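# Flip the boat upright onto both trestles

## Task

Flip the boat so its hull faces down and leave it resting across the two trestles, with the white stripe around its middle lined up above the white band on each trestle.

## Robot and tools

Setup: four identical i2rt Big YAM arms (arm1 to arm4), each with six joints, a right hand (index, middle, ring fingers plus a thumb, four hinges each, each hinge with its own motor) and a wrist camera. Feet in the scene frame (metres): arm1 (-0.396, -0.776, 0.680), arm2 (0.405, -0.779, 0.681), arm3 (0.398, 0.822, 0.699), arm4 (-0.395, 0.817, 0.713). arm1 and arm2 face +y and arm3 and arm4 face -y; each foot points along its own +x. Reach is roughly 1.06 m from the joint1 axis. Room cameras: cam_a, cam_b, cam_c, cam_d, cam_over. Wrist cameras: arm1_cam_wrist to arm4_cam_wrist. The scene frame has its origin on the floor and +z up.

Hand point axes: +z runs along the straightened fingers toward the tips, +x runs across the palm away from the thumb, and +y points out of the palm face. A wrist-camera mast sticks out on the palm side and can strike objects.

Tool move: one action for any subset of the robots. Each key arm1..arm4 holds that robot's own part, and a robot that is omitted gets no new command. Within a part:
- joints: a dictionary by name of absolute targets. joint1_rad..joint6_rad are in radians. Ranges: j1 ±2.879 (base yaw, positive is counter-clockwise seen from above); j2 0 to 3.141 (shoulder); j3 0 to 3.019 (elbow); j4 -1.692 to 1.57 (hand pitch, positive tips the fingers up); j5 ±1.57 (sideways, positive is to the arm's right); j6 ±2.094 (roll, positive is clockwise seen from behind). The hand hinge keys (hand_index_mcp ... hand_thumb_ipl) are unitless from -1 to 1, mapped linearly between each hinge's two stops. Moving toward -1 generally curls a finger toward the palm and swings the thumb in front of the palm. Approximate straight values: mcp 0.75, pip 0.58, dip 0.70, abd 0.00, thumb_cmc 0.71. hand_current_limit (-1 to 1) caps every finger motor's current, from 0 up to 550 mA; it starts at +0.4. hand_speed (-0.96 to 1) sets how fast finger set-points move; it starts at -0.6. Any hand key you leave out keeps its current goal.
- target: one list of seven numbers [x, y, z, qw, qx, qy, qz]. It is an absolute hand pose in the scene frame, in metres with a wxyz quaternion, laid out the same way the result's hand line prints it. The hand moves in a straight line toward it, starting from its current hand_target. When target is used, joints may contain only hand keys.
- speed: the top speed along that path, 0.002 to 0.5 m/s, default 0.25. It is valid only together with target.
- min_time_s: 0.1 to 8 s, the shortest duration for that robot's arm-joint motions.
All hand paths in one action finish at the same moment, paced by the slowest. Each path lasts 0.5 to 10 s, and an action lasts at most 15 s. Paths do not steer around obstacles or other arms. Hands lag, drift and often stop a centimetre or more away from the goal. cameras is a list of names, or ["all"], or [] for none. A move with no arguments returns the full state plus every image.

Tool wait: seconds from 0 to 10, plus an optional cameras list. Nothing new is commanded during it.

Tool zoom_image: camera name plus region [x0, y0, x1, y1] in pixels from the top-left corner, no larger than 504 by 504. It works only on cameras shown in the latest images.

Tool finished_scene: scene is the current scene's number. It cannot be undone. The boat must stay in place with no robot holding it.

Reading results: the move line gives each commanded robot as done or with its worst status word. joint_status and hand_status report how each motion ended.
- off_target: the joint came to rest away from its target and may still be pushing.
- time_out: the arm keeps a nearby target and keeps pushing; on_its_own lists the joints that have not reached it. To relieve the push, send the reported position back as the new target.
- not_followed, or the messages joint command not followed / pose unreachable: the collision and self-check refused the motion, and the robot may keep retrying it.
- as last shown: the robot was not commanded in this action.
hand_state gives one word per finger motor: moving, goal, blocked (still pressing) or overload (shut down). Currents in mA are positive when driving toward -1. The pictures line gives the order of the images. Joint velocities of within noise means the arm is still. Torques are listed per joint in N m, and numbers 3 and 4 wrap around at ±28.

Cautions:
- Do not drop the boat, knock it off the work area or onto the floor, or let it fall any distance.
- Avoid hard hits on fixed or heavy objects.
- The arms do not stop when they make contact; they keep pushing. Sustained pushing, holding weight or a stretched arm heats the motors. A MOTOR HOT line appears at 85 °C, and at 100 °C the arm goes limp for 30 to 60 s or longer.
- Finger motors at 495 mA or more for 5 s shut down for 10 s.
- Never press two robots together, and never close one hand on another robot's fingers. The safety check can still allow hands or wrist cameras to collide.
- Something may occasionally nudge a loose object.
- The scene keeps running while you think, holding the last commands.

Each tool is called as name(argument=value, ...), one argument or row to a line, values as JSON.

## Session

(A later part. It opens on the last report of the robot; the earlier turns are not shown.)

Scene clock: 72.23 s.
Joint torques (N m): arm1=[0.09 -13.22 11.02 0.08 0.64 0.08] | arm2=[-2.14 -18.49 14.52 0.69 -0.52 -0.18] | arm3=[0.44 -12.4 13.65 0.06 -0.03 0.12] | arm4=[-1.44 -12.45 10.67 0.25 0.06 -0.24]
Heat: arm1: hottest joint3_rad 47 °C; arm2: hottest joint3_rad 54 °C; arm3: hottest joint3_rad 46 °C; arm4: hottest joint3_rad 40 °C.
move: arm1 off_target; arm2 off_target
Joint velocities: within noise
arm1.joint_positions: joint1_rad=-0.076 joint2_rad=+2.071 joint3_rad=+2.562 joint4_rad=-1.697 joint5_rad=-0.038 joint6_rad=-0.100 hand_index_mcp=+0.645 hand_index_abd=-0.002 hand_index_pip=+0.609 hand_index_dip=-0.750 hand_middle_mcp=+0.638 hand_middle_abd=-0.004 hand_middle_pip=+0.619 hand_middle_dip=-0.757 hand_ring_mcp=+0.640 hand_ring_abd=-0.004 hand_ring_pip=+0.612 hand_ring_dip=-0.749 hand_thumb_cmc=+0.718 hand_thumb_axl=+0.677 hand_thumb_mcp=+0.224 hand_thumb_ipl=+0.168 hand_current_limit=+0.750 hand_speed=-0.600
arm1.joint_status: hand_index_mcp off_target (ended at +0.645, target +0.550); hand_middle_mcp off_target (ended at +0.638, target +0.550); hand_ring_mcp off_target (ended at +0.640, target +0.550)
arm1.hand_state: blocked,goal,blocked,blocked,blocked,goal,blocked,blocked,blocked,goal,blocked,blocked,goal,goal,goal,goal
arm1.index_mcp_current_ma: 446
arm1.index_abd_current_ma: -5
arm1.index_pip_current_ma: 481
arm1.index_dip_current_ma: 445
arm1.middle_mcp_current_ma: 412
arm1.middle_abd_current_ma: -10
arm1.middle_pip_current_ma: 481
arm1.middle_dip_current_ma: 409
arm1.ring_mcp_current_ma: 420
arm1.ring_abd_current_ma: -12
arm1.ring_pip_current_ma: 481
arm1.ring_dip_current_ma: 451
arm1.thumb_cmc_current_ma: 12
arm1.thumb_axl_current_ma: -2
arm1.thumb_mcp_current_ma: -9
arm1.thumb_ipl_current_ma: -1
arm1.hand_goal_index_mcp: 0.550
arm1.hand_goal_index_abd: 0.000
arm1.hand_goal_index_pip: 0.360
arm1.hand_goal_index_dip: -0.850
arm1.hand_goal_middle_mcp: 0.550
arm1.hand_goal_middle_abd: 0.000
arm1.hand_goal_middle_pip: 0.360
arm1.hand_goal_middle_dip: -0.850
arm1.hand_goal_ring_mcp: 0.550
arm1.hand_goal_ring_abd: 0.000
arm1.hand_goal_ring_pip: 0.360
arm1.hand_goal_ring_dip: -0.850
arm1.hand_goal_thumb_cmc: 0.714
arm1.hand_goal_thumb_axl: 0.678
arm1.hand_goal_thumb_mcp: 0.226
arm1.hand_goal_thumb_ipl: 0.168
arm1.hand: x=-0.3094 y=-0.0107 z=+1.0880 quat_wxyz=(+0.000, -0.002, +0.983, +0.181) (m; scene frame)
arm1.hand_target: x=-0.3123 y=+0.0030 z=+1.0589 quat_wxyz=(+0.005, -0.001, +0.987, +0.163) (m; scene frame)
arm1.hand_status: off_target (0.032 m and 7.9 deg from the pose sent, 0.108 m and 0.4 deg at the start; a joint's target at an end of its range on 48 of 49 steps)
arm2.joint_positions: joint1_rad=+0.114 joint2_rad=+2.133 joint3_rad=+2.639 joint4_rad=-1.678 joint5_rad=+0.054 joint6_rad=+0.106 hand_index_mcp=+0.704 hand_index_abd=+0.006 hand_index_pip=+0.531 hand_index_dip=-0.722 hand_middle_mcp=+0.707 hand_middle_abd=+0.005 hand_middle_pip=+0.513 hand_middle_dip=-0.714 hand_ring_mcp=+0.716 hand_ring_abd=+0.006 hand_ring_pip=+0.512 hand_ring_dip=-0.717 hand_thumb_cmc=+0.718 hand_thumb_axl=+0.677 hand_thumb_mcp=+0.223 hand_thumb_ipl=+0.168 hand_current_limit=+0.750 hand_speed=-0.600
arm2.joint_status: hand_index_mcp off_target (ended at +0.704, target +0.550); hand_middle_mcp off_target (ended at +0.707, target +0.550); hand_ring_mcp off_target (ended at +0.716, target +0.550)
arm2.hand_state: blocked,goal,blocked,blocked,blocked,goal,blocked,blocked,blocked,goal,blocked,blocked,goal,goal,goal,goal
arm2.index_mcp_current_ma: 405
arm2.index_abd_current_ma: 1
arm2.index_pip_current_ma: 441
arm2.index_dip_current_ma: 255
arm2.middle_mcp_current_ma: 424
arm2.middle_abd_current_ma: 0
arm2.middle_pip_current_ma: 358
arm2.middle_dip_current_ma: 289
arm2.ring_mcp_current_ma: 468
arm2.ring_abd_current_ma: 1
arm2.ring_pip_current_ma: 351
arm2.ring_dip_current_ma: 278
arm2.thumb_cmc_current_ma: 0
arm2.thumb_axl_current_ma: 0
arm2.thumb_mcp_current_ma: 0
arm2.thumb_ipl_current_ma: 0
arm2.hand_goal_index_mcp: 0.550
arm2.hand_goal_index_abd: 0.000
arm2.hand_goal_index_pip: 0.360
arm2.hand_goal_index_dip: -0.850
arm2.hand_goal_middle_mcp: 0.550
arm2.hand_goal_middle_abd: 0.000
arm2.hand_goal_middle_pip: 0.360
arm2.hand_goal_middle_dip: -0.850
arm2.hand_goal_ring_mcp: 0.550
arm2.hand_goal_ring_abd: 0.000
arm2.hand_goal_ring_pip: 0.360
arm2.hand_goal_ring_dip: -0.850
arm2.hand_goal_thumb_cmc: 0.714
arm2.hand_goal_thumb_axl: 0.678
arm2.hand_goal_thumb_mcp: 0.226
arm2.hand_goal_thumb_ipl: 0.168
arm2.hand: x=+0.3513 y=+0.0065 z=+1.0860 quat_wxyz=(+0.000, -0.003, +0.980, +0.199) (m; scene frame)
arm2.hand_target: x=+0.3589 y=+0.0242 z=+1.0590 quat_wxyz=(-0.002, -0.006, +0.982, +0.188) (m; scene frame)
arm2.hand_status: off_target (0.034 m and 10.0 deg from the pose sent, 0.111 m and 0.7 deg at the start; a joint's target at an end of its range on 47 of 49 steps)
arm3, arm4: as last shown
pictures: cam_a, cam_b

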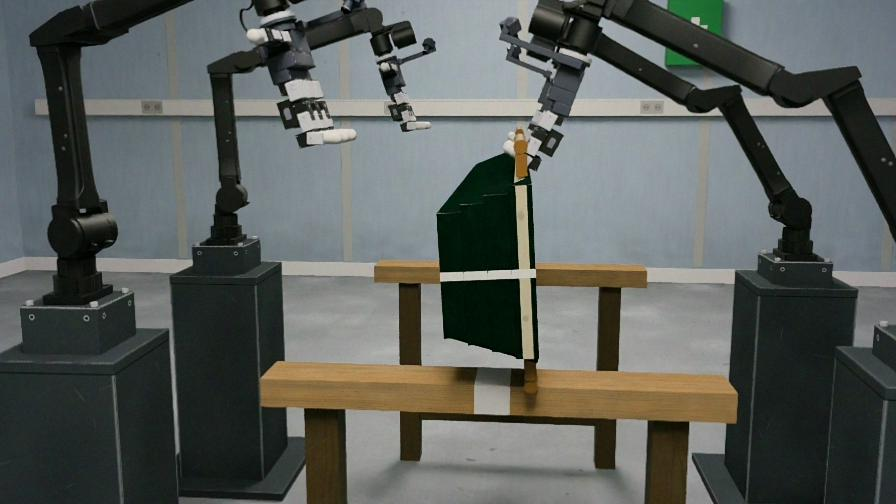

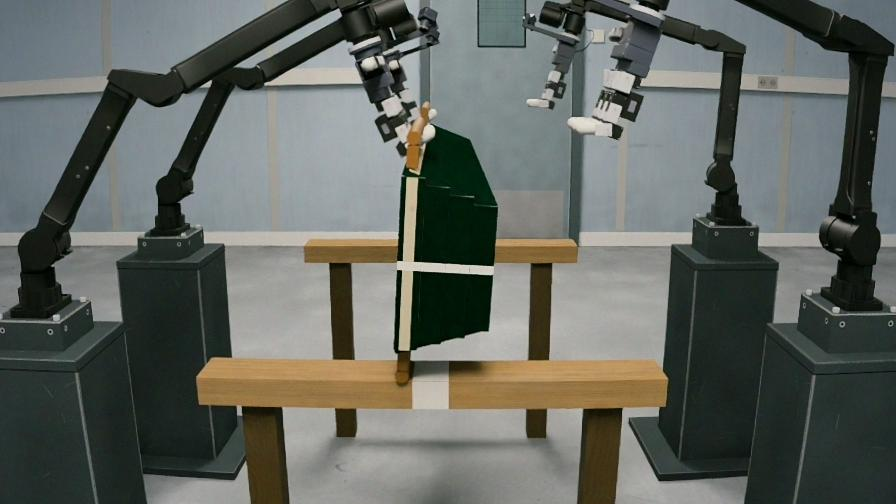

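move(
  arm1={"target": [-0.315, 0.042, 1.072, 0, 0, 0.9816, 0.1908], "speed": 0.08, "joints": {"hand_index_mcp": 0.76, "hand_middle_mcp": 0.76, "hand_ring_mcp": 0.76}},
  arm2={"target": [0.360, 0.062, 1.072, 0, 0, 0.9816, 0.1908], "speed": 0.08, "joints": {"hand_index_mcp": 0.76, "hand_middle_mcp": 0.76, "hand_ring_mcp": 0.76}},
  cameras=["cam_a", "cam_b"],
)

Scene clock: 77.20 s.
Joint torques (N m): arm1=[0.15 -14.68 11.19 -0.02 0.52 0.05] | arm2=[-2.55 -20.48 13.5 0.99 -0.6 -0.16] | arm3=[0.62 -11.58 13.67 0.14 0.01 0.1] | arm4=[-1.2 -13.1 11.07 0.16 0.04 -0.24]
Heat: arm1: hottest joint3_rad 47 °C; arm2: hottest joint3_rad 53 °C; arm3: hottest joint3_rad 47 °C; arm4: hottest joint3_rad 40 °C.
move: arm1 off_target; arm2 off_target
Joint velocities: within noise
arm1.joint_positions: joint1_rad=-0.070 joint2_rad=+2.207 joint3_rad=+2.787 joint4_rad=-1.690 joint5_rad=-0.047 joint6_rad=-0.086 hand_index_mcp=+0.846 hand_index_abd=-0.001 hand_index_pip=+0.545 hand_index_dip=-0.750 hand_middle_mcp=+0.842 hand_middle_abd=+0.000 hand_middle_pip=+0.555 hand_middle_dip=-0.759 hand_ring_mcp=+0.845 hand_ring_abd=-0.001 hand_ring_pip=+0.549 hand_ring_dip=-0.757 hand_thumb_cmc=+0.718 hand_thumb_axl=+0.677 hand_thumb_mcp=+0.224 hand_thumb_ipl=+0.168 hand_current_limit=+0.750 hand_speed=-0.600
arm1.joint_status: hand_index_mcp off_target (ended at +0.846, target +0.760); hand_middle_mcp off_target (ended at +0.842, target +0.760); hand_ring_mcp off_target (ended at +0.845, target +0.760)
arm1.hand_state: blocked,goal,blocked,blocked,blocked,goal,blocked,blocked,blocked,goal,blocked,blocked,goal,goal,goal,goal
arm1.index_mcp_current_ma: 403
arm1.index_abd_current_ma: -1
arm1.index_pip_current_ma: 481
arm1.index_dip_current_ma: 448
arm1.middle_mcp_current_ma: 383
arm1.middle_abd_current_ma: 0
arm1.middle_pip_current_ma: 481
arm1.middle_dip_current_ma: 401
arm1.ring_mcp_current_ma: 394
arm1.ring_abd_current_ma: -3
arm1.ring_pip_current_ma: 481
arm1.ring_dip_current_ma: 413
arm1.thumb_cmc_current_ma: 12
arm1.thumb_axl_current_ma: -2
arm1.thumb_mcp_current_ma: -9
arm1.thumb_ipl_current_ma: -1
arm1.hand_goal_index_mcp: 0.760
arm1.hand_goal_index_abd: 0.000
arm1.hand_goal_index_pip: 0.360
arm1.hand_goal_index_dip: -0.850
arm1.hand_goal_middle_mcp: 0.760
arm1.hand_goal_middle_abd: 0.000
arm1.hand_goal_middle_pip: 0.360
arm1.hand_goal_middle_dip: -0.850
arm1.hand_goal_ring_mcp: 0.760
arm1.hand_goal_ring_abd: 0.000
arm1.hand_goal_ring_pip: 0.360
arm1.hand_goal_ring_dip: -0.850
arm1.hand_goal_thumb_cmc: 0.714
arm1.hand_goal_thumb_axl: 0.678
arm1.hand_goal_thumb_mcp: 0.226
arm1.hand_goal_thumb_ipl: 0.168
arm1.hand: x=-0.3107 y=+0.0291 z=+1.0994 quat_wxyz=(-0.001, +0.000, +0.973, +0.229) (m; scene frame)
arm1.hand_target: x=-0.3152 y=+0.0404 z=+1.0714 quat_wxyz=(+0.002, -0.001, +0.977, +0.211) (m; scene frame)
arm1.hand_status: off_target (0.031 m and 4.5 deg from the pose sent, 0.055 m and 1.1 deg at the start; a joint's target at an end of its range on 30 of 38 steps)
arm2.joint_positions: joint1_rad=+0.108 joint2_rad=+2.281 joint3_rad=+2.886 joint4_rad=-1.678 joint5_rad=+0.062 joint6_rad=+0.089 hand_index_mcp=+0.887 hand_index_abd=+0.000 hand_index_pip=+0.506 hand_index_dip=-0.735 hand_middle_mcp=+0.888 hand_middle_abd=-0.001 hand_middle_pip=+0.491 hand_middle_dip=-0.724 hand_ring_mcp=+0.892 hand_ring_abd=+0.001 hand_ring_pip=+0.493 hand_ring_dip=-0.725 hand_thumb_cmc=+0.718 hand_thumb_axl=+0.677 hand_thumb_mcp=+0.223 hand_thumb_ipl=+0.168 hand_current_limit=+0.750 hand_speed=-0.600
arm2.joint_status: hand_index_mcp off_target (ended at +0.887, target +0.760); hand_middle_mcp off_target (ended at +0.888, target +0.760); hand_ring_mcp off_target (ended at +0.892, target +0.760)
arm2.hand_state: blocked,goal,blocked,blocked,blocked,goal,blocked,blocked,blocked,goal,blocked,blocked,goal,goal,goal,goal
arm2.index_mcp_current_ma: 283
arm2.index_abd_current_ma: 0
arm2.index_pip_current_ma: 326
arm2.index_dip_current_ma: 211
arm2.middle_mcp_current_ma: 284
arm2.middle_abd_current_ma: 0
arm2.middle_pip_current_ma: 265
arm2.middle_dip_current_ma: 251
arm2.ring_mcp_current_ma: 303
arm2.ring_abd_current_ma: 0
arm2.ring_pip_current_ma: 271
arm2.ring_dip_current_ma: 247
arm2.thumb_cmc_current_ma: 0
arm2.thumb_axl_current_ma: 0
arm2.thumb_mcp_current_ma: 0
arm2.thumb_ipl_current_ma: 0
arm2.hand_goal_index_mcp: 0.760
arm2.hand_goal_index_abd: 0.000
arm2.hand_goal_index_pip: 0.360
arm2.hand_goal_index_dip: -0.850
arm2.hand_goal_middle_mcp: 0.760
arm2.hand_goal_middle_abd: 0.000
arm2.hand_goal_middle_pip: 0.360
arm2.hand_goal_middle_dip: -0.850
arm2.hand_goal_ring_mcp: 0.760
arm2.hand_goal_ring_abd: 0.000
arm2.hand_goal_ring_pip: 0.360
arm2.hand_goal_ring_dip: -0.850
arm2.hand_goal_thumb_cmc: 0.714
arm2.hand_goal_thumb_axl: 0.678
arm2.hand_goal_thumb_mcp: 0.226
arm2.hand_goal_thumb_ipl: 0.168
arm2.hand: x=+0.3510 y=+0.0442 z=+1.0961 quat_wxyz=(+0.000, -0.006, +0.969, +0.248) (m; scene frame)
arm2.hand_target: x=+0.3603 y=+0.0591 z=+1.0709 quat_wxyz=(-0.003, -0.006, +0.971, +0.240) (m; scene frame)
arm2.hand_status: off_target (0.031 m and 6.8 deg from the pose sent, 0.058 m and 1.0 deg at the start; a joint's target at an end of its range on 35 of 38 steps)
arm3, arm4: as last shown
pictures: cam_a, cam_b

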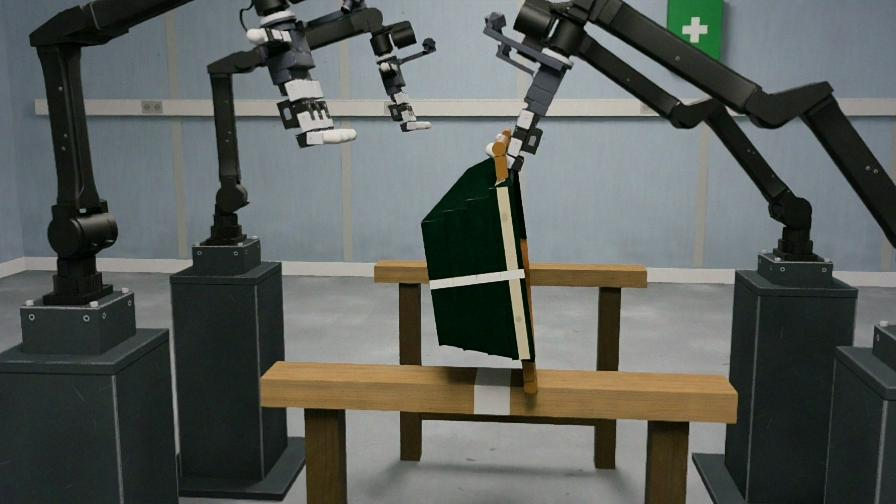

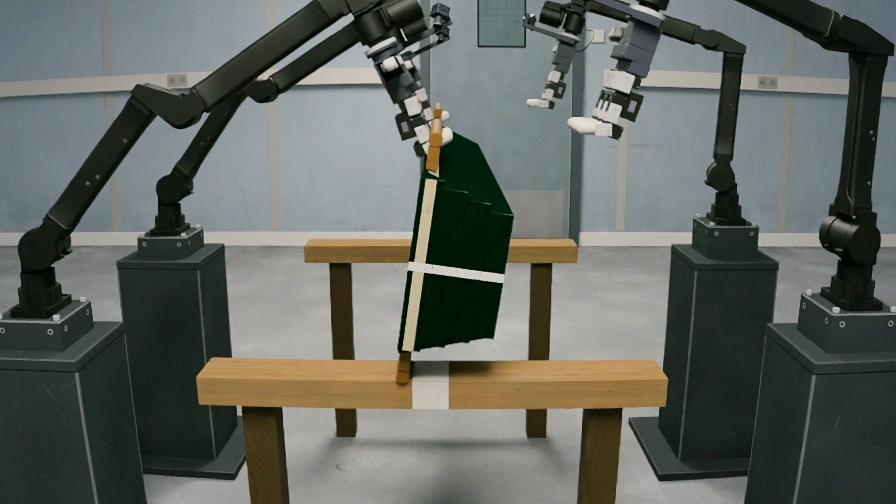

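zoom_image(
  camera="cam_b",
  region=[380, 80, 480, 200],
)

zoom_image(
  camera="cam_a",
  region=[460, 100, 560, 220],
)

Scaled by 4.200 from the camera's 896x504 image, which has a finer 1280x720 frame.

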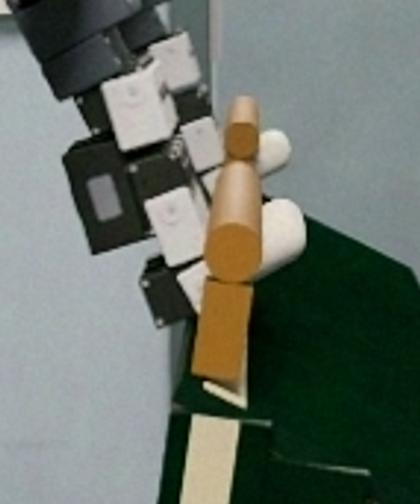

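Scaled by 4.200 from the camera's 896x504 image, which has a finer 1280x720 frame.

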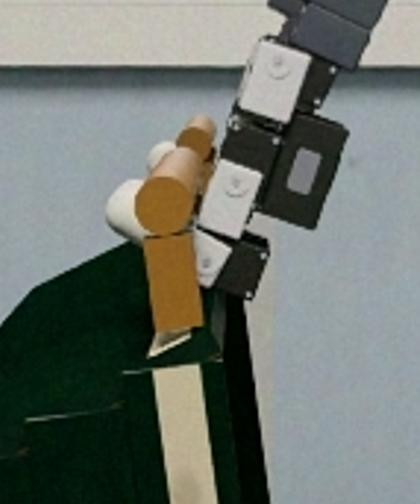

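move(
  arm3={"target": [0.456, 0.105, 1.078, 0.2588, 0.9659, 0, 0], "speed": 0.15},
  arm4={"target": [-0.540, 0.09, 1.085, 0.2588, 0.9659, 0, 0], "speed": 0.15},
  cameras=["cam_a", "cam_b"],
)

zoom_image(
  camera="cam_b",
  region=[380, 60, 540, 220],
)

zoom_image(
  camera="cam_a",
  region=[400, 80, 560, 240],
)

Scene clock: 84.73 s.
Joint torques (N m): arm1=[0.15 -14.68 11.22 -0.03 0.52 0.05] | arm2=[-2.2 -20.54 13.55 1.1 -0.62 -0.16] | arm3=[-1.32 -15.15 11.93 2.56 0.17 -0.16] | arm4=[-0.26 -16.91 11.62 2.21 -0.3 0.19]
Heat: arm1: hottest joint3_rad 46 °C; arm2: hottest joint3_rad 52 °C; arm3: hottest joint3_rad 48 °C; arm4: hottest joint3_rad 40 °C.
move: arm3 off_target; arm4 off_target
Joint velocities: within noise
arm1, arm2: as last shown
arm3.joint_positions: joint1_rad=+0.147 joint2_rad=+1.737 joint3_rad=+1.849 joint4_rad=-1.231 joint5_rad=+0.068 joint6_rad=+0.136 hand_index_mcp=+0.759 hand_index_abd=+0.000 hand_index_pip=+0.577 hand_index_dip=-0.344 hand_middle_mcp=+0.759 hand_middle_abd=+0.000 hand_middle_pip=+0.577 hand_middle_dip=-0.345 hand_ring_mcp=+0.759 hand_ring_abd=+0.000 hand_ring_pip=+0.577 hand_ring_dip=-0.344 hand_thumb_cmc=+0.719 hand_thumb_axl=+0.677 hand_thumb_mcp=+0.223 hand_thumb_ipl=+0.168 hand_current_limit=+0.750 hand_speed=-0.600
arm3.joint_status: not commanded
arm3.hand_state: goal,goal,goal,goal,goal,goal,goal,goal,goal,goal,goal,goal,goal,goal,goal,goal
arm3.index_mcp_current_ma: 1
arm3.index_abd_current_ma: 0
arm3.index_pip_current_ma: 0
arm3.index_dip_current_ma: 1
arm3.middle_mcp_current_ma: 1
arm3.middle_abd_current_ma: 0
arm3.middle_pip_current_ma: 0
arm3.middle_dip_current_ma: 0
arm3.ring_mcp_current_ma: 1
arm3.ring_abd_current_ma: 0
arm3.ring_pip_current_ma: 0
arm3.ring_dip_current_ma: 1
arm3.thumb_cmc_current_ma: 1
arm3.thumb_axl_current_ma: 0
arm3.thumb_mcp_current_ma: 0
arm3.thumb_ipl_current_ma: 0
arm3.hand_goal_index_mcp: 0.754
arm3.hand_goal_index_abd: 0.000
arm3.hand_goal_index_pip: 0.576
arm3.hand_goal_index_dip: -0.348
arm3.hand_goal_middle_mcp: 0.754
arm3.hand_goal_middle_abd: 0.000
arm3.hand_goal_middle_pip: 0.576
arm3.hand_goal_middle_dip: -0.348
arm3.hand_goal_ring_mcp: 0.754
arm3.hand_goal_ring_abd: 0.000
arm3.hand_goal_ring_pip: 0.576
arm3.hand_goal_ring_dip: -0.348
arm3.hand_goal_thumb_cmc: 0.714
arm3.hand_goal_thumb_axl: 0.678
arm3.hand_goal_thumb_mcp: 0.226
arm3.hand_goal_thumb_ipl: 0.168
arm3.hand: x=+0.4610 y=+0.1156 z=+1.0569 quat_wxyz=(+0.232, +0.973, +0.001, -0.001) (m; scene frame)
arm3.hand_target: x=+0.4560 y=+0.1061 z=+1.0778 quat_wxyz=(+0.259, +0.966, +0.001, +0.000) (m; scene frame)
arm3.hand_status: off_target (0.024 m and 3.2 deg from the pose sent, 0.144 m and 11.8 deg at the start)
arm4.joint_positions: joint1_rad=-0.244 joint2_rad=+1.767 joint3_rad=+1.866 joint4_rad=-1.226 joint5_rad=-0.106 joint6_rad=-0.205 hand_index_mcp=+0.760 hand_index_abd=+0.001 hand_index_pip=+0.577 hand_index_dip=-0.345 hand_middle_mcp=+0.761 hand_middle_abd=+0.001 hand_middle_pip=+0.577 hand_middle_dip=-0.344 hand_ring_mcp=+0.760 hand_ring_abd=+0.001 hand_ring_pip=+0.577 hand_ring_dip=-0.345 hand_thumb_cmc=+0.720 hand_thumb_axl=+0.677 hand_thumb_mcp=+0.224 hand_thumb_ipl=+0.168 hand_current_limit=+0.750 hand_speed=-0.600
arm4.joint_status: not commanded
arm4.hand_state: goal,goal,goal,goal,goal,goal,goal,goal,goal,goal,goal,goal,goal,goal,goal,goal
arm4.index_mcp_current_ma: 1
arm4.index_abd_current_ma: 0
arm4.index_pip_current_ma: 0
arm4.index_dip_current_ma: 0
arm4.middle_mcp_current_ma: 1
arm4.middle_abd_current_ma: 0
arm4.middle_pip_current_ma: 0
arm4.middle_dip_current_ma: 0
arm4.ring_mcp_current_ma: 1
arm4.ring_abd_current_ma: 0
arm4.ring_pip_current_ma: 0
arm4.ring_dip_current_ma: 0
arm4.thumb_cmc_current_ma: 1
arm4.thumb_axl_current_ma: 0
arm4.thumb_mcp_current_ma: 0
arm4.thumb_ipl_current_ma: 0
arm4.hand_goal_index_mcp: 0.754
arm4.hand_goal_index_abd: 0.000
arm4.hand_goal_index_pip: 0.576
arm4.hand_goal_index_dip: -0.348
arm4.hand_goal_middle_mcp: 0.754
arm4.hand_goal_middle_abd: 0.000
arm4.hand_goal_middle_pip: 0.576
arm4.hand_goal_middle_dip: -0.348
arm4.hand_goal_ring_mcp: 0.754
arm4.hand_goal_ring_abd: 0.000
arm4.hand_goal_ring_pip: 0.576
arm4.hand_goal_ring_dip: -0.348
arm4.hand_goal_thumb_cmc: 0.714
arm4.hand_goal_thumb_axl: 0.678
arm4.hand_goal_thumb_mcp: 0.226
arm4.hand_goal_thumb_ipl: 0.168
arm4.hand: x=-0.5436 y=+0.1041 z=+1.0527 quat_wxyz=(+0.225, +0.974, +0.002, +0.003) (m; scene frame)
arm4.hand_target: x=-0.5397 y=+0.0919 z=+1.0848 quat_wxyz=(+0.259, +0.966, +0.000, +0.001) (m; scene frame)
arm4.hand_status: off_target (0.035 m and 4.0 deg from the pose sent, 0.157 m and 12.0 deg at the start)
pictures: cam_a, cam_b

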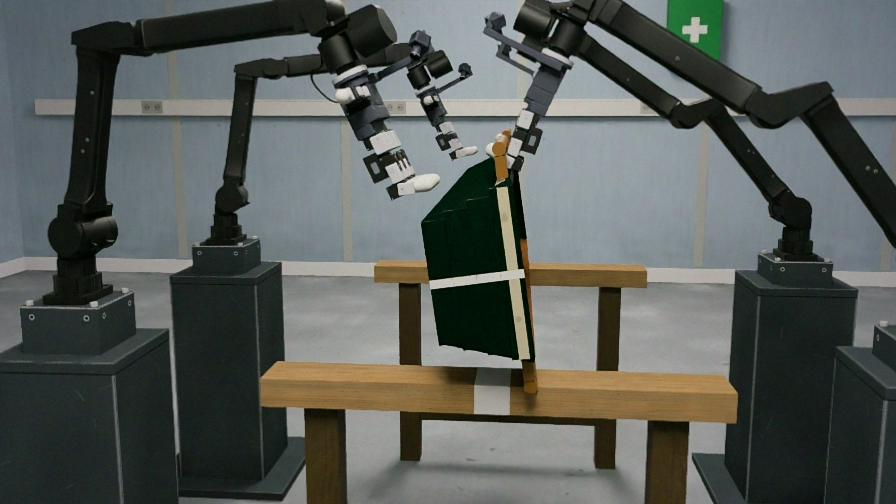

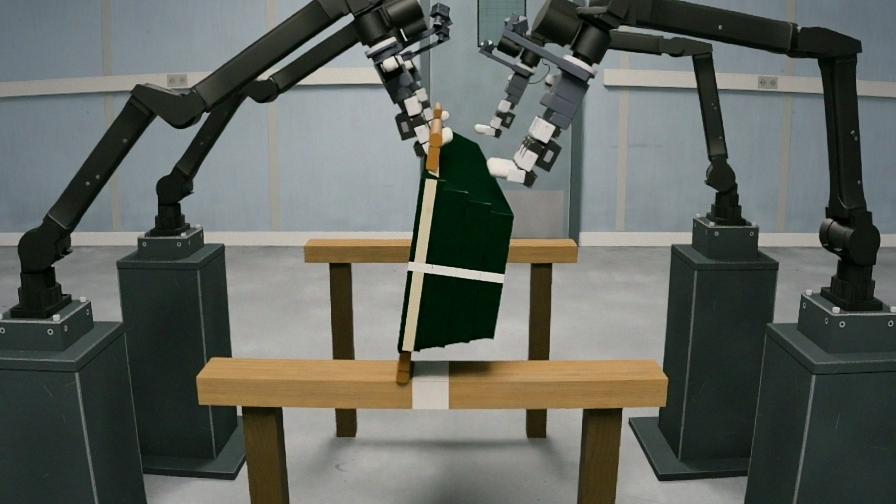

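Scaled by 3.150 from the camera's 896x504 image, which has a finer 1280x720 frame.

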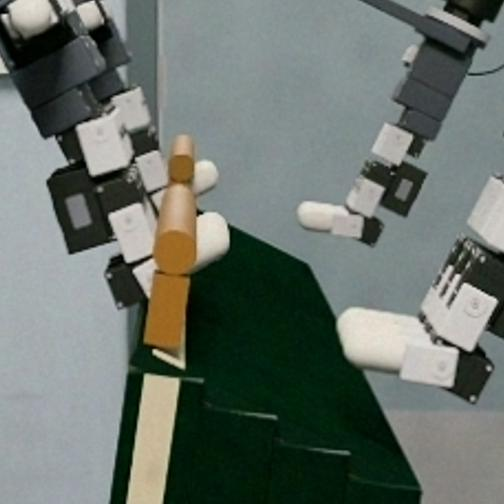

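Scaled by 3.150 from the camera's 896x504 image, which has a finer 1280x720 frame.

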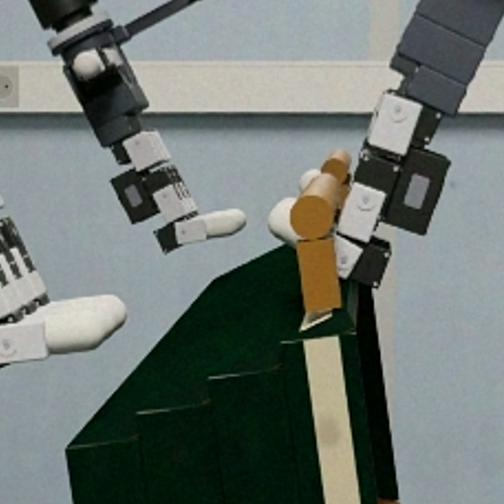

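move(
  arm3={"target": [0.456, 0.055, 1.092, 0.2588, 0.9659, 0, 0], "speed": 0.1},
  arm4={"target": [-0.540, 0.025, 1.108, 0.2588, 0.9659, 0, 0], "speed": 0.1},
  cameras=["cam_a", "cam_b"],
)

zoom_image(
  camera="cam_b",
  region=[380, 60, 540, 220],
)

zoom_image(
  camera="cam_a",
  region=[400, 80, 560, 240],
)

Scene clock: 89.40 s.
Joint torques (N m): arm1=[0.09 -14.68 11.21 -0.02 0.52 0.05] | arm2=[-2.26 -20.54 13.65 1.06 -0.63 -0.13] | arm3=[-0.5 -16.79 14.6 0.24 -0.06 -0.1] | arm4=[-0.03 -19.25 11.41 0.62 0.07 0.2]
Heat: arm1: hottest joint3_rad 46 °C; arm2: hottest joint3_rad 52 °C; arm3: hottest joint3_rad 49 °C; arm4: hottest joint3_rad 41 °C.
move: arm3 off_target; arm4 off_target
Joint velocities: within noise
arm1, arm2: as last shown
arm3.joint_positions: joint1_rad=+0.137 joint2_rad=+1.887 joint3_rad=+2.083 joint4_rad=-1.280 joint5_rad=+0.068 joint6_rad=+0.127 hand_index_mcp=+0.759 hand_index_abd=+0.000 hand_index_pip=+0.577 hand_index_dip=-0.344 hand_middle_mcp=+0.759 hand_middle_abd=+0.000 hand_middle_pip=+0.577 hand_middle_dip=-0.345 hand_ring_mcp=+0.759 hand_ring_abd=+0.000 hand_ring_pip=+0.577 hand_ring_dip=-0.344 hand_thumb_cmc=+0.719 hand_thumb_axl=+0.677 hand_thumb_mcp=+0.223 hand_thumb_ipl=+0.168 hand_current_limit=+0.750 hand_speed=-0.600
arm3.joint_status: not commanded
arm3.hand_state: goal,goal,goal,goal,goal,goal,goal,goal,goal,goal,goal,goal,goal,goal,goal,goal
arm3.index_mcp_current_ma: 1
arm3.index_abd_current_ma: 0
arm3.index_pip_current_ma: 0
arm3.index_dip_current_ma: 1
arm3.middle_mcp_current_ma: 1
arm3.middle_abd_current_ma: 0
arm3.middle_pip_current_ma: 0
arm3.middle_dip_current_ma: 0
arm3.ring_mcp_current_ma: 1
arm3.ring_abd_current_ma: 0
arm3.ring_pip_current_ma: 0
arm3.ring_dip_current_ma: 1
arm3.thumb_cmc_current_ma: 1
arm3.thumb_axl_current_ma: 0
arm3.thumb_mcp_current_ma: 0
arm3.thumb_ipl_current_ma: 0
arm3.hand_goal_index_mcp: 0.754
arm3.hand_goal_index_abd: 0.000
arm3.hand_goal_index_pip: 0.576
arm3.hand_goal_index_dip: -0.348
arm3.hand_goal_middle_mcp: 0.754
arm3.hand_goal_middle_abd: 0.000
arm3.hand_goal_middle_pip: 0.576
arm3.hand_goal_middle_dip: -0.348
arm3.hand_goal_ring_mcp: 0.754
arm3.hand_goal_ring_abd: 0.000
arm3.hand_goal_ring_pip: 0.576
arm3.hand_goal_ring_dip: -0.348
arm3.hand_goal_thumb_cmc: 0.714
arm3.hand_goal_thumb_axl: 0.678
arm3.hand_goal_thumb_mcp: 0.226
arm3.hand_goal_thumb_ipl: 0.168
arm3.hand: x=+0.4622 y=+0.0612 z=+1.0716 quat_wxyz=(+0.248, +0.969, +0.000, -0.001) (m; scene frame)
arm3.hand_target: x=+0.4559 y=+0.0560 z=+1.0917 quat_wxyz=(+0.260, +0.966, +0.000, +0.000) (m; scene frame)
arm3.hand_status: off_target (0.022 m and 1.3 deg from the pose sent, 0.070 m and 3.2 deg at the start)
arm4.joint_positions: joint1_rad=-0.222 joint2_rad=+1.997 joint3_rad=+2.284 joint4_rad=-1.365 joint5_rad=-0.104 joint6_rad=-0.186 hand_index_mcp=+0.760 hand_index_abd=+0.001 hand_index_pip=+0.577 hand_index_dip=-0.345 hand_middle_mcp=+0.761 hand_middle_abd=+0.001 hand_middle_pip=+0.577 hand_middle_dip=-0.344 hand_ring_mcp=+0.760 hand_ring_abd=+0.001 hand_ring_pip=+0.577 hand_ring_dip=-0.345 hand_thumb_cmc=+0.720 hand_thumb_axl=+0.677 hand_thumb_mcp=+0.224 hand_thumb_ipl=+0.168 hand_current_limit=+0.750 hand_speed=-0.600
arm4.joint_status: not commanded
arm4.hand_state: goal,goal,goal,goal,goal,goal,goal,goal,goal,goal,goal,goal,goal,goal,goal,goal
arm4.index_mcp_current_ma: 1
arm4.index_abd_current_ma: 0
arm4.index_pip_current_ma: 0
arm4.index_dip_current_ma: 0
arm4.middle_mcp_current_ma: 1
arm4.middle_abd_current_ma: 0
arm4.middle_pip_current_ma: 0
arm4.middle_dip_current_ma: 0
arm4.ring_mcp_current_ma: 1
arm4.ring_abd_current_ma: 0
arm4.ring_pip_current_ma: 0
arm4.ring_dip_current_ma: 0
arm4.thumb_cmc_current_ma: 1
arm4.thumb_axl_current_ma: 0
arm4.thumb_mcp_current_ma: 0
arm4.thumb_ipl_current_ma: 0
arm4.hand_goal_index_mcp: 0.754
arm4.hand_goal_index_abd: 0.000
arm4.hand_goal_index_pip: 0.576
arm4.hand_goal_index_dip: -0.348
arm4.hand_goal_middle_mcp: 0.754
arm4.hand_goal_middle_abd: 0.000
arm4.hand_goal_middle_pip: 0.576
arm4.hand_goal_middle_dip: -0.348
arm4.hand_goal_ring_mcp: 0.754
arm4.hand_goal_ring_abd: 0.000
arm4.hand_goal_ring_pip: 0.576
arm4.hand_goal_ring_dip: -0.348
arm4.hand_goal_thumb_cmc: 0.714
arm4.hand_goal_thumb_axl: 0.678
arm4.hand_goal_thumb_mcp: 0.226
arm4.hand_goal_thumb_ipl: 0.168
arm4.hand: x=-0.5440 y=+0.0297 z=+1.0902 quat_wxyz=(+0.248, +0.969, +0.005, +0.002) (m; scene frame)
arm4.hand_target: x=-0.5394 y=+0.0257 z=+1.1078 quat_wxyz=(+0.260, +0.966, +0.000, +0.001) (m; scene frame)
arm4.hand_status: off_target (0.019 m and 1.5 deg from the pose sent, 0.097 m and 4.0 deg at the start)
pictures: cam_a, cam_b

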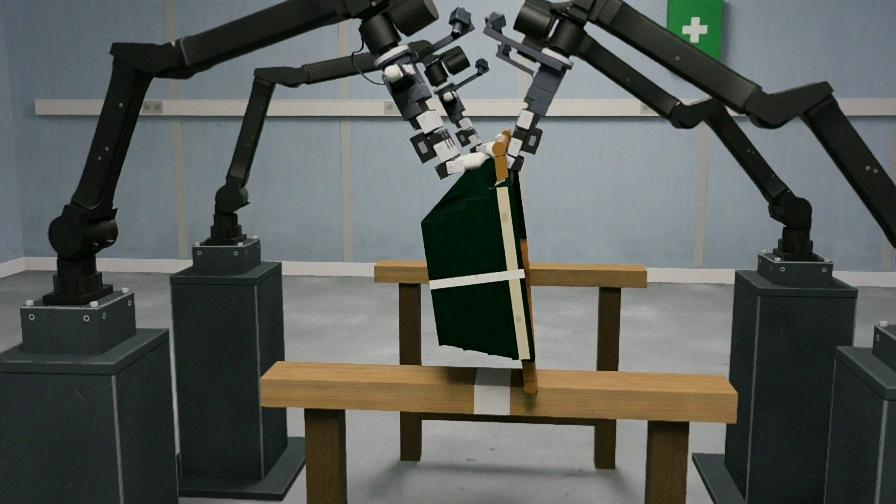

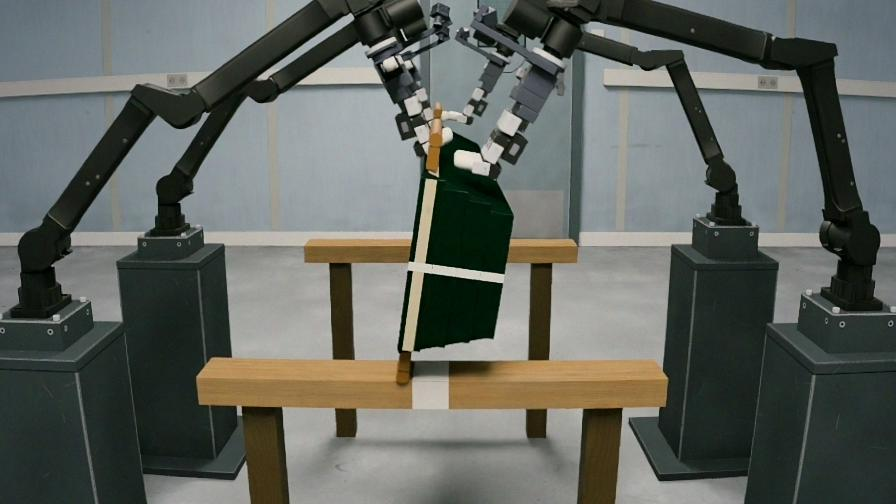

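Scaled by 3.150 from the camera's 896x504 image, which has a finer 1280x720 frame.

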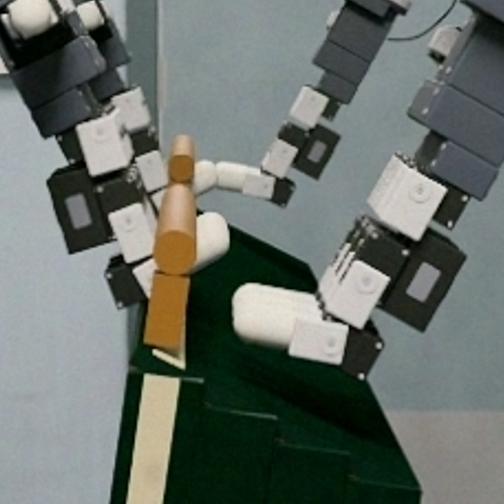

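Scaled by 3.150 from the camera's 896x504 image, which has a finer 1280x720 frame.

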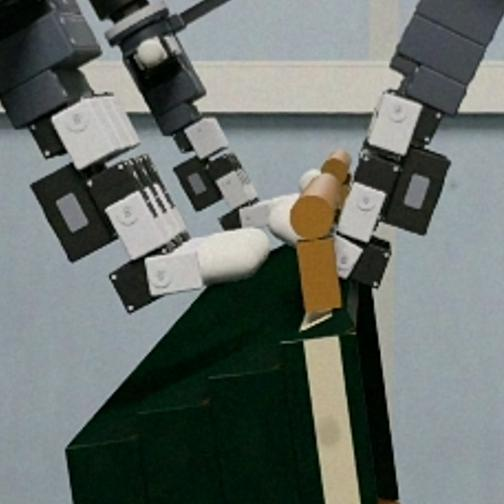

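move(
  arm4={"target": [-0.540, 0.025, 1.093, 0.2588, 0.9659, 0, 0], "speed": 0.1},
  arm3={"target": [0.456, 0.035, 1.096, 0.2588, 0.9659, 0, 0], "speed": 0.1},
  cameras=["cam_a", "cam_b"],
)

zoom_image(
  camera="cam_b",
  region=[400, 80, 500, 180],
)

zoom_image(
  camera="cam_a",
  region=[430, 100, 530, 200],
)

Scene clock: 93.70 s.
Joint torques (N m): arm1=[0.15 -14.62 11.22 -0.01 0.51 0.05] | arm2=[-2.08 -20.72 13.55 1.06 -0.59 -0.13] | arm3=[-0.15 -17.61 14.31 0.39 -0.08 -0.16] | arm4=[0.32 -20.78 8.06 2.24 0.04 0.18]
Heat: arm1: hottest joint3_rad 46 °C; arm2: hottest joint3_rad 51 °C; arm3: hottest joint3_rad 49 °C; arm4: hottest joint3_rad 41 °C.
move: arm3 off_target; arm4 off_target
Joint velocities: within noise
arm1, arm2: as last shown
arm3.joint_positions: joint1_rad=+0.132 joint2_rad=+1.965 joint3_rad=+2.211 joint4_rad=-1.330 joint5_rad=+0.068 joint6_rad=+0.124 hand_index_mcp=+0.759 hand_index_abd=+0.000 hand_index_pip=+0.577 hand_index_dip=-0.344 hand_middle_mcp=+0.759 hand_middle_abd=+0.000 hand_middle_pip=+0.577 hand_middle_dip=-0.345 hand_ring_mcp=+0.759 hand_ring_abd=+0.000 hand_ring_pip=+0.577 hand_ring_dip=-0.344 hand_thumb_cmc=+0.719 hand_thumb_axl=+0.677 hand_thumb_mcp=+0.223 hand_thumb_ipl=+0.168 hand_current_limit=+0.750 hand_speed=-0.600
arm3.joint_status: not commanded
arm3.hand_state: goal,goal,goal,goal,goal,goal,goal,goal,goal,goal,goal,goal,goal,goal,goal,goal
arm3.index_mcp_current_ma: 1
arm3.index_abd_current_ma: 0
arm3.index_pip_current_ma: 0
arm3.index_dip_current_ma: 1
arm3.middle_mcp_current_ma: 1
arm3.middle_abd_current_ma: 0
arm3.middle_pip_current_ma: 0
arm3.middle_dip_current_ma: 0
arm3.ring_mcp_current_ma: 1
arm3.ring_abd_current_ma: 0
arm3.ring_pip_current_ma: 0
arm3.ring_dip_current_ma: 1
arm3.thumb_cmc_current_ma: 1
arm3.thumb_axl_current_ma: 0
arm3.thumb_mcp_current_ma: 0
arm3.thumb_ipl_current_ma: 0
arm3.hand_goal_index_mcp: 0.754
arm3.hand_goal_index_abd: 0.000
arm3.hand_goal_index_pip: 0.576
arm3.hand_goal_index_dip: -0.348
arm3.hand_goal_middle_mcp: 0.754
arm3.hand_goal_middle_abd: 0.000
arm3.hand_goal_middle_pip: 0.576
arm3.hand_goal_middle_dip: -0.348
arm3.hand_goal_ring_mcp: 0.754
arm3.hand_goal_ring_abd: 0.000
arm3.hand_goal_ring_pip: 0.576
arm3.hand_goal_ring_dip: -0.348
arm3.hand_goal_thumb_cmc: 0.714
arm3.hand_goal_thumb_axl: 0.678
arm3.hand_goal_thumb_mcp: 0.226
arm3.hand_goal_thumb_ipl: 0.168
arm3.hand: x=+0.4622 y=+0.0397 z=+1.0756 quat_wxyz=(+0.248, +0.969, -0.001, -0.002) (m; scene frame)
arm3.hand_target: x=+0.4556 y=+0.0359 z=+1.0957 quat_wxyz=(+0.260, +0.966, +0.000, -0.001) (m; scene frame)
arm3.hand_status: off_target (0.022 m and 1.3 deg from the pose sent, 0.036 m and 1.3 deg at the start)
arm4.joint_positions: joint1_rad=-0.222 joint2_rad=+1.998 joint3_rad=+2.266 joint4_rad=-1.356 joint5_rad=-0.103 joint6_rad=-0.186 hand_index_mcp=+0.760 hand_index_abd=+0.001 hand_index_pip=+0.577 hand_index_dip=-0.345 hand_middle_mcp=+0.761 hand_middle_abd=+0.001 hand_middle_pip=+0.577 hand_middle_dip=-0.344 hand_ring_mcp=+0.760 hand_ring_abd=+0.001 hand_ring_pip=+0.577 hand_ring_dip=-0.345 hand_thumb_cmc=+0.720 hand_thumb_axl=+0.677 hand_thumb_mcp=+0.224 hand_thumb_ipl=+0.168 hand_current_limit=+0.750 hand_speed=-0.600
arm4.joint_status: not commanded
arm4.hand_state: goal,goal,goal,goal,goal,goal,goal,goal,goal,goal,goal,goal,goal,goal,goal,goal
arm4.index_mcp_current_ma: 1
arm4.index_abd_current_ma: 0
arm4.index_pip_current_ma: 0
arm4.index_dip_current_ma: 0
arm4.middle_mcp_current_ma: 1
arm4.middle_abd_current_ma: 0
arm4.middle_pip_current_ma: 0
arm4.middle_dip_current_ma: 0
arm4.ring_mcp_current_ma: 1
arm4.ring_abd_current_ma: 0
arm4.ring_pip_current_ma: 0
arm4.ring_dip_current_ma: 0
arm4.thumb_cmc_current_ma: 1
arm4.thumb_axl_current_ma: 0
arm4.thumb_mcp_current_ma: 0
arm4.thumb_ipl_current_ma: 0
arm4.hand_goal_index_mcp: 0.754
arm4.hand_goal_index_abd: 0.000
arm4.hand_goal_index_pip: 0.576
arm4.hand_goal_index_dip: -0.348
arm4.hand_goal_middle_mcp: 0.754
arm4.hand_goal_middle_abd: 0.000
arm4.hand_goal_middle_pip: 0.576
arm4.hand_goal_middle_dip: -0.348
arm4.hand_goal_ring_mcp: 0.754
arm4.hand_goal_ring_abd: 0.000
arm4.hand_goal_ring_pip: 0.576
arm4.hand_goal_ring_dip: -0.348
arm4.hand_goal_thumb_cmc: 0.714
arm4.hand_goal_thumb_axl: 0.678
arm4.hand_goal_thumb_mcp: 0.226
arm4.hand_goal_thumb_ipl: 0.168
arm4.hand: x=-0.5444 y=+0.0291 z=+1.0812 quat_wxyz=(+0.243, +0.970, +0.005, +0.002) (m; scene frame)
arm4.hand_target: x=-0.5400 y=+0.0253 z=+1.0931 quat_wxyz=(+0.259, +0.966, +0.000, +0.000) (m; scene frame)
arm4.hand_status: off_target (0.013 m and 2.0 deg from the pose sent, 0.007 m and 1.5 deg at the start)
pictures: cam_a, cam_b

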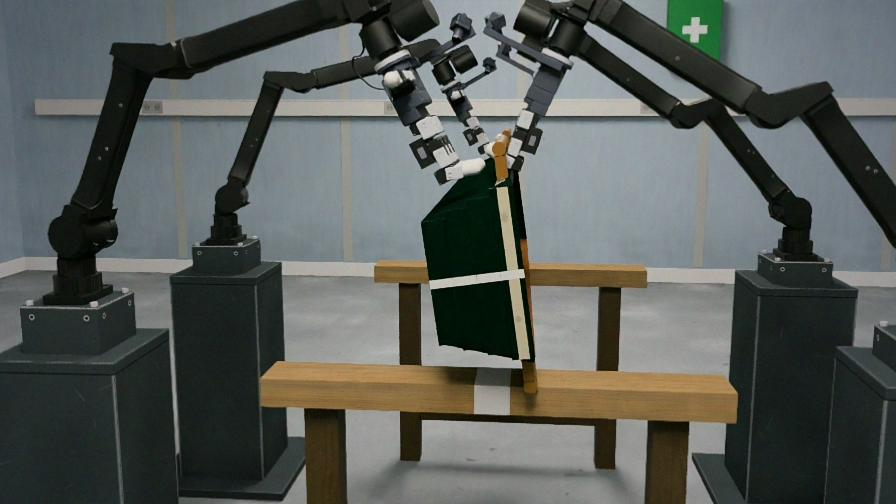

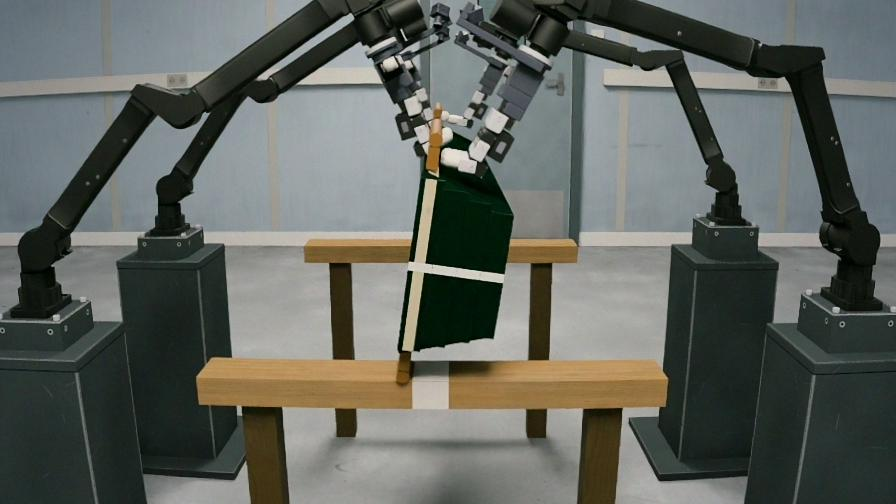

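Scaled by 5.040 from the camera's 896x504 image, which has a finer 1280x720 frame.

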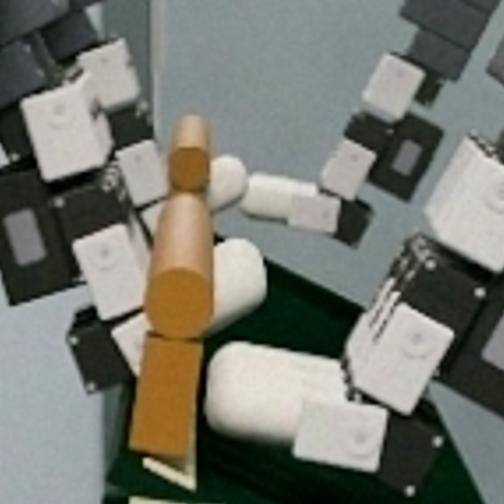

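Scaled by 5.040 from the camera's 896x504 image, which has a finer 1280x720 frame.

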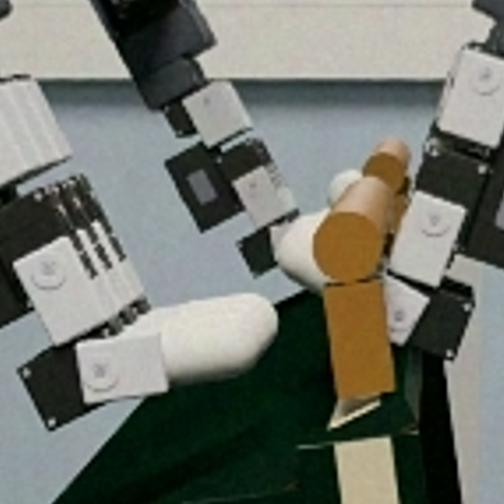

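move(
  arm4={"target": [-0.540, 0.020, 1.081, 0.2588, 0.9659, 0, 0], "speed": 0.1},
  arm3={"target": [0.456, 0.012, 1.101, 0.2588, 0.9659, 0, 0], "speed": 0.1},
  cameras=["cam_a", "cam_b"],
)

zoom_image(
  camera="cam_b",
  region=[400, 80, 500, 180],
)

zoom_image(
  camera="cam_a",
  region=[430, 100, 530, 200],
)

Scene clock: 97.60 s.
Joint torques (N m): arm1=[0.09 -14.62 11.21 -0.03 0.52 0.04] | arm2=[-2.08 -20.13 13.64 1.09 -0.61 -0.13] | arm3=[-0.38 -17.55 14.13 0.4 -0.05 -0.1] | arm4=[0.79 -20.25 8.06 2.35 0.04 0.21]
Heat: arm1: hottest joint3_rad 46 °C; arm2: hottest joint3_rad 51 °C; arm3: hottest joint3_rad 50 °C; arm4: hottest joint3_rad 40 °C.
move: arm3 off_target; arm4 off_target
Joint velocities: within noise
arm1, arm2: as last shown
arm3.joint_positions: joint1_rad=+0.128 joint2_rad=+2.070 joint3_rad=+2.399 joint4_rad=-1.410 joint5_rad=+0.064 joint6_rad=+0.118 hand_index_mcp=+0.759 hand_index_abd=+0.000 hand_index_pip=+0.577 hand_index_dip=-0.344 hand_middle_mcp=+0.759 hand_middle_abd=+0.000 hand_middle_pip=+0.577 hand_middle_dip=-0.345 hand_ring_mcp=+0.759 hand_ring_abd=+0.000 hand_ring_pip=+0.577 hand_ring_dip=-0.344 hand_thumb_cmc=+0.719 hand_thumb_axl=+0.677 hand_thumb_mcp=+0.223 hand_thumb_ipl=+0.168 hand_current_limit=+0.750 hand_speed=-0.600
arm3.joint_status: not commanded
arm3.hand_state: goal,goal,goal,goal,goal,goal,goal,goal,goal,goal,goal,goal,goal,goal,goal,goal
arm3.index_mcp_current_ma: 1
arm3.index_abd_current_ma: 0
arm3.index_pip_current_ma: 0
arm3.index_dip_current_ma: 1
arm3.middle_mcp_current_ma: 1
arm3.middle_abd_current_ma: 0
arm3.middle_pip_current_ma: 0
arm3.middle_dip_current_ma: 0
arm3.ring_mcp_current_ma: 1
arm3.ring_abd_current_ma: 0
arm3.ring_pip_current_ma: 0
arm3.ring_dip_current_ma: 1
arm3.thumb_cmc_current_ma: 1
arm3.thumb_axl_current_ma: 0
arm3.thumb_mcp_current_ma: 0
arm3.thumb_ipl_current_ma: 0
arm3.hand_goal_index_mcp: 0.754
arm3.hand_goal_index_abd: 0.000
arm3.hand_goal_index_pip: 0.576
arm3.hand_goal_index_dip: -0.348
arm3.hand_goal_middle_mcp: 0.754
arm3.hand_goal_middle_abd: 0.000
arm3.hand_goal_middle_pip: 0.576
arm3.hand_goal_middle_dip: -0.348
arm3.hand_goal_ring_mcp: 0.754
arm3.hand_goal_ring_abd: 0.000
arm3.hand_goal_ring_pip: 0.576
arm3.hand_goal_ring_dip: -0.348
arm3.hand_goal_thumb_cmc: 0.714
arm3.hand_goal_thumb_axl: 0.678
arm3.hand_goal_thumb_mcp: 0.226
arm3.hand_goal_thumb_ipl: 0.168
arm3.hand: x=+0.4632 y=+0.0153 z=+1.0832 quat_wxyz=(+0.249, +0.968, +0.000, -0.001) (m; scene frame)
arm3.hand_target: x=+0.4562 y=+0.0127 z=+1.1008 quat_wxyz=(+0.260, +0.966, +0.001, +0.000) (m; scene frame)
arm3.hand_status: off_target (0.019 m and 1.1 deg from the pose sent, 0.038 m and 1.3 deg at the start)
arm4.joint_positions: joint1_rad=-0.222 joint2_rad=+1.998 joint3_rad=+2.245 joint4_rad=-1.328 joint5_rad=-0.101 joint6_rad=-0.185 hand_index_mcp=+0.760 hand_index_abd=+0.001 hand_index_pip=+0.577 hand_index_dip=-0.345 hand_middle_mcp=+0.761 hand_middle_abd=+0.001 hand_middle_pip=+0.577 hand_middle_dip=-0.344 hand_ring_mcp=+0.760 hand_ring_abd=+0.001 hand_ring_pip=+0.577 hand_ring_dip=-0.345 hand_thumb_cmc=+0.720 hand_thumb_axl=+0.677 hand_thumb_mcp=+0.224 hand_thumb_ipl=+0.168 hand_current_limit=+0.750 hand_speed=-0.600
arm4.joint_status: not commanded
arm4.hand_state: goal,goal,goal,goal,goal,goal,goal,goal,goal,goal,goal,goal,goal,goal,goal,goal
arm4.index_mcp_current_ma: 1
arm4.index_abd_current_ma: 0
arm4.index_pip_current_ma: 0
arm4.index_dip_current_ma: 0
arm4.middle_mcp_current_ma: 1
arm4.middle_abd_current_ma: 0
arm4.middle_pip_current_ma: 0
arm4.middle_dip_current_ma: 0
arm4.ring_mcp_current_ma: 1
arm4.ring_abd_current_ma: 0
arm4.ring_pip_current_ma: 0
arm4.ring_dip_current_ma: 0
arm4.thumb_cmc_current_ma: 1
arm4.thumb_axl_current_ma: 0
arm4.thumb_mcp_current_ma: 0
arm4.thumb_ipl_current_ma: 0
arm4.hand_goal_index_mcp: 0.754
arm4.hand_goal_index_abd: 0.000
arm4.hand_goal_index_pip: 0.576
arm4.hand_goal_index_dip: -0.348
arm4.hand_goal_middle_mcp: 0.754
arm4.hand_goal_middle_abd: 0.000
arm4.hand_goal_middle_pip: 0.576
arm4.hand_goal_middle_dip: -0.348
arm4.hand_goal_ring_mcp: 0.754
arm4.hand_goal_ring_abd: 0.000
arm4.hand_goal_ring_pip: 0.576
arm4.hand_goal_ring_dip: -0.348
arm4.hand_goal_thumb_cmc: 0.714
arm4.hand_goal_thumb_axl: 0.678
arm4.hand_goal_thumb_mcp: 0.226
arm4.hand_goal_thumb_ipl: 0.168
arm4.hand: x=-0.5454 y=+0.0261 z=+1.0743 quat_wxyz=(+0.246, +0.969, +0.004, +0.001) (m; scene frame)
arm4.hand_target: x=-0.5401 y=+0.0204 z=+1.0809 quat_wxyz=(+0.258, +0.966, +0.000, +0.000) (m; scene frame)
arm4.hand_status: off_target (0.011 m and 1.6 deg from the pose sent, 0.010 m and 2.0 deg at the start)
pictures: cam_a, cam_b

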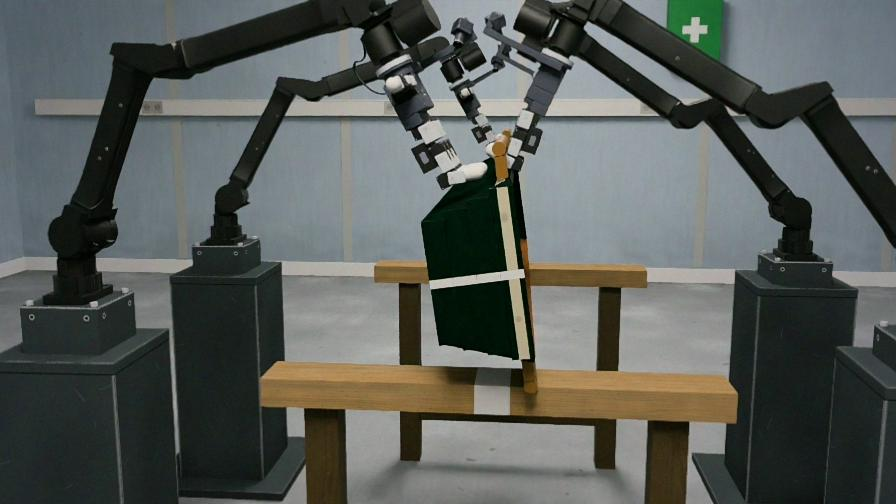

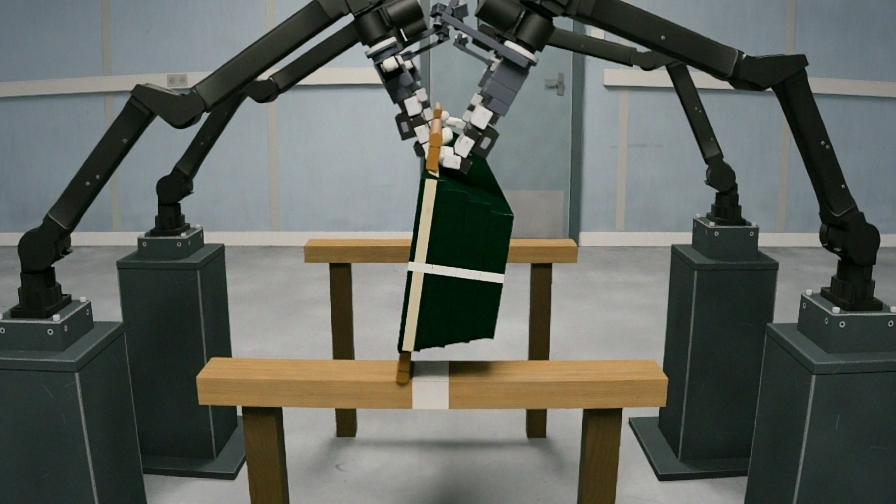

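Scaled by 5.040 from the camera's 896x504 image, which has a finer 1280x720 frame.

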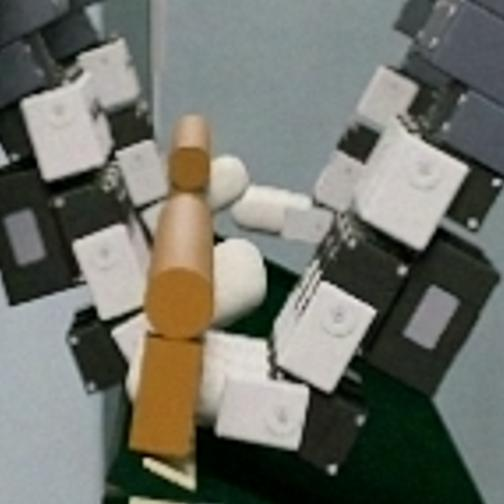

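Scaled by 5.040 from the camera's 896x504 image, which has a finer 1280x720 frame.

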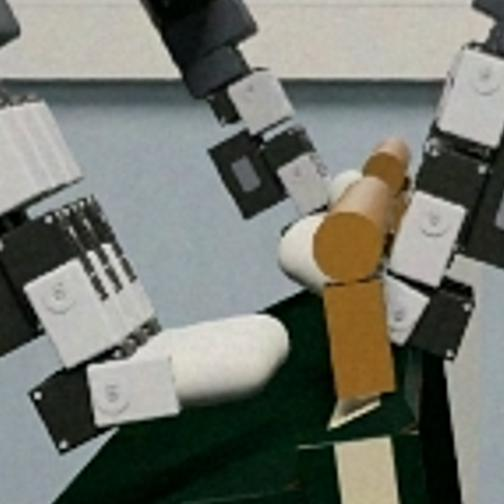

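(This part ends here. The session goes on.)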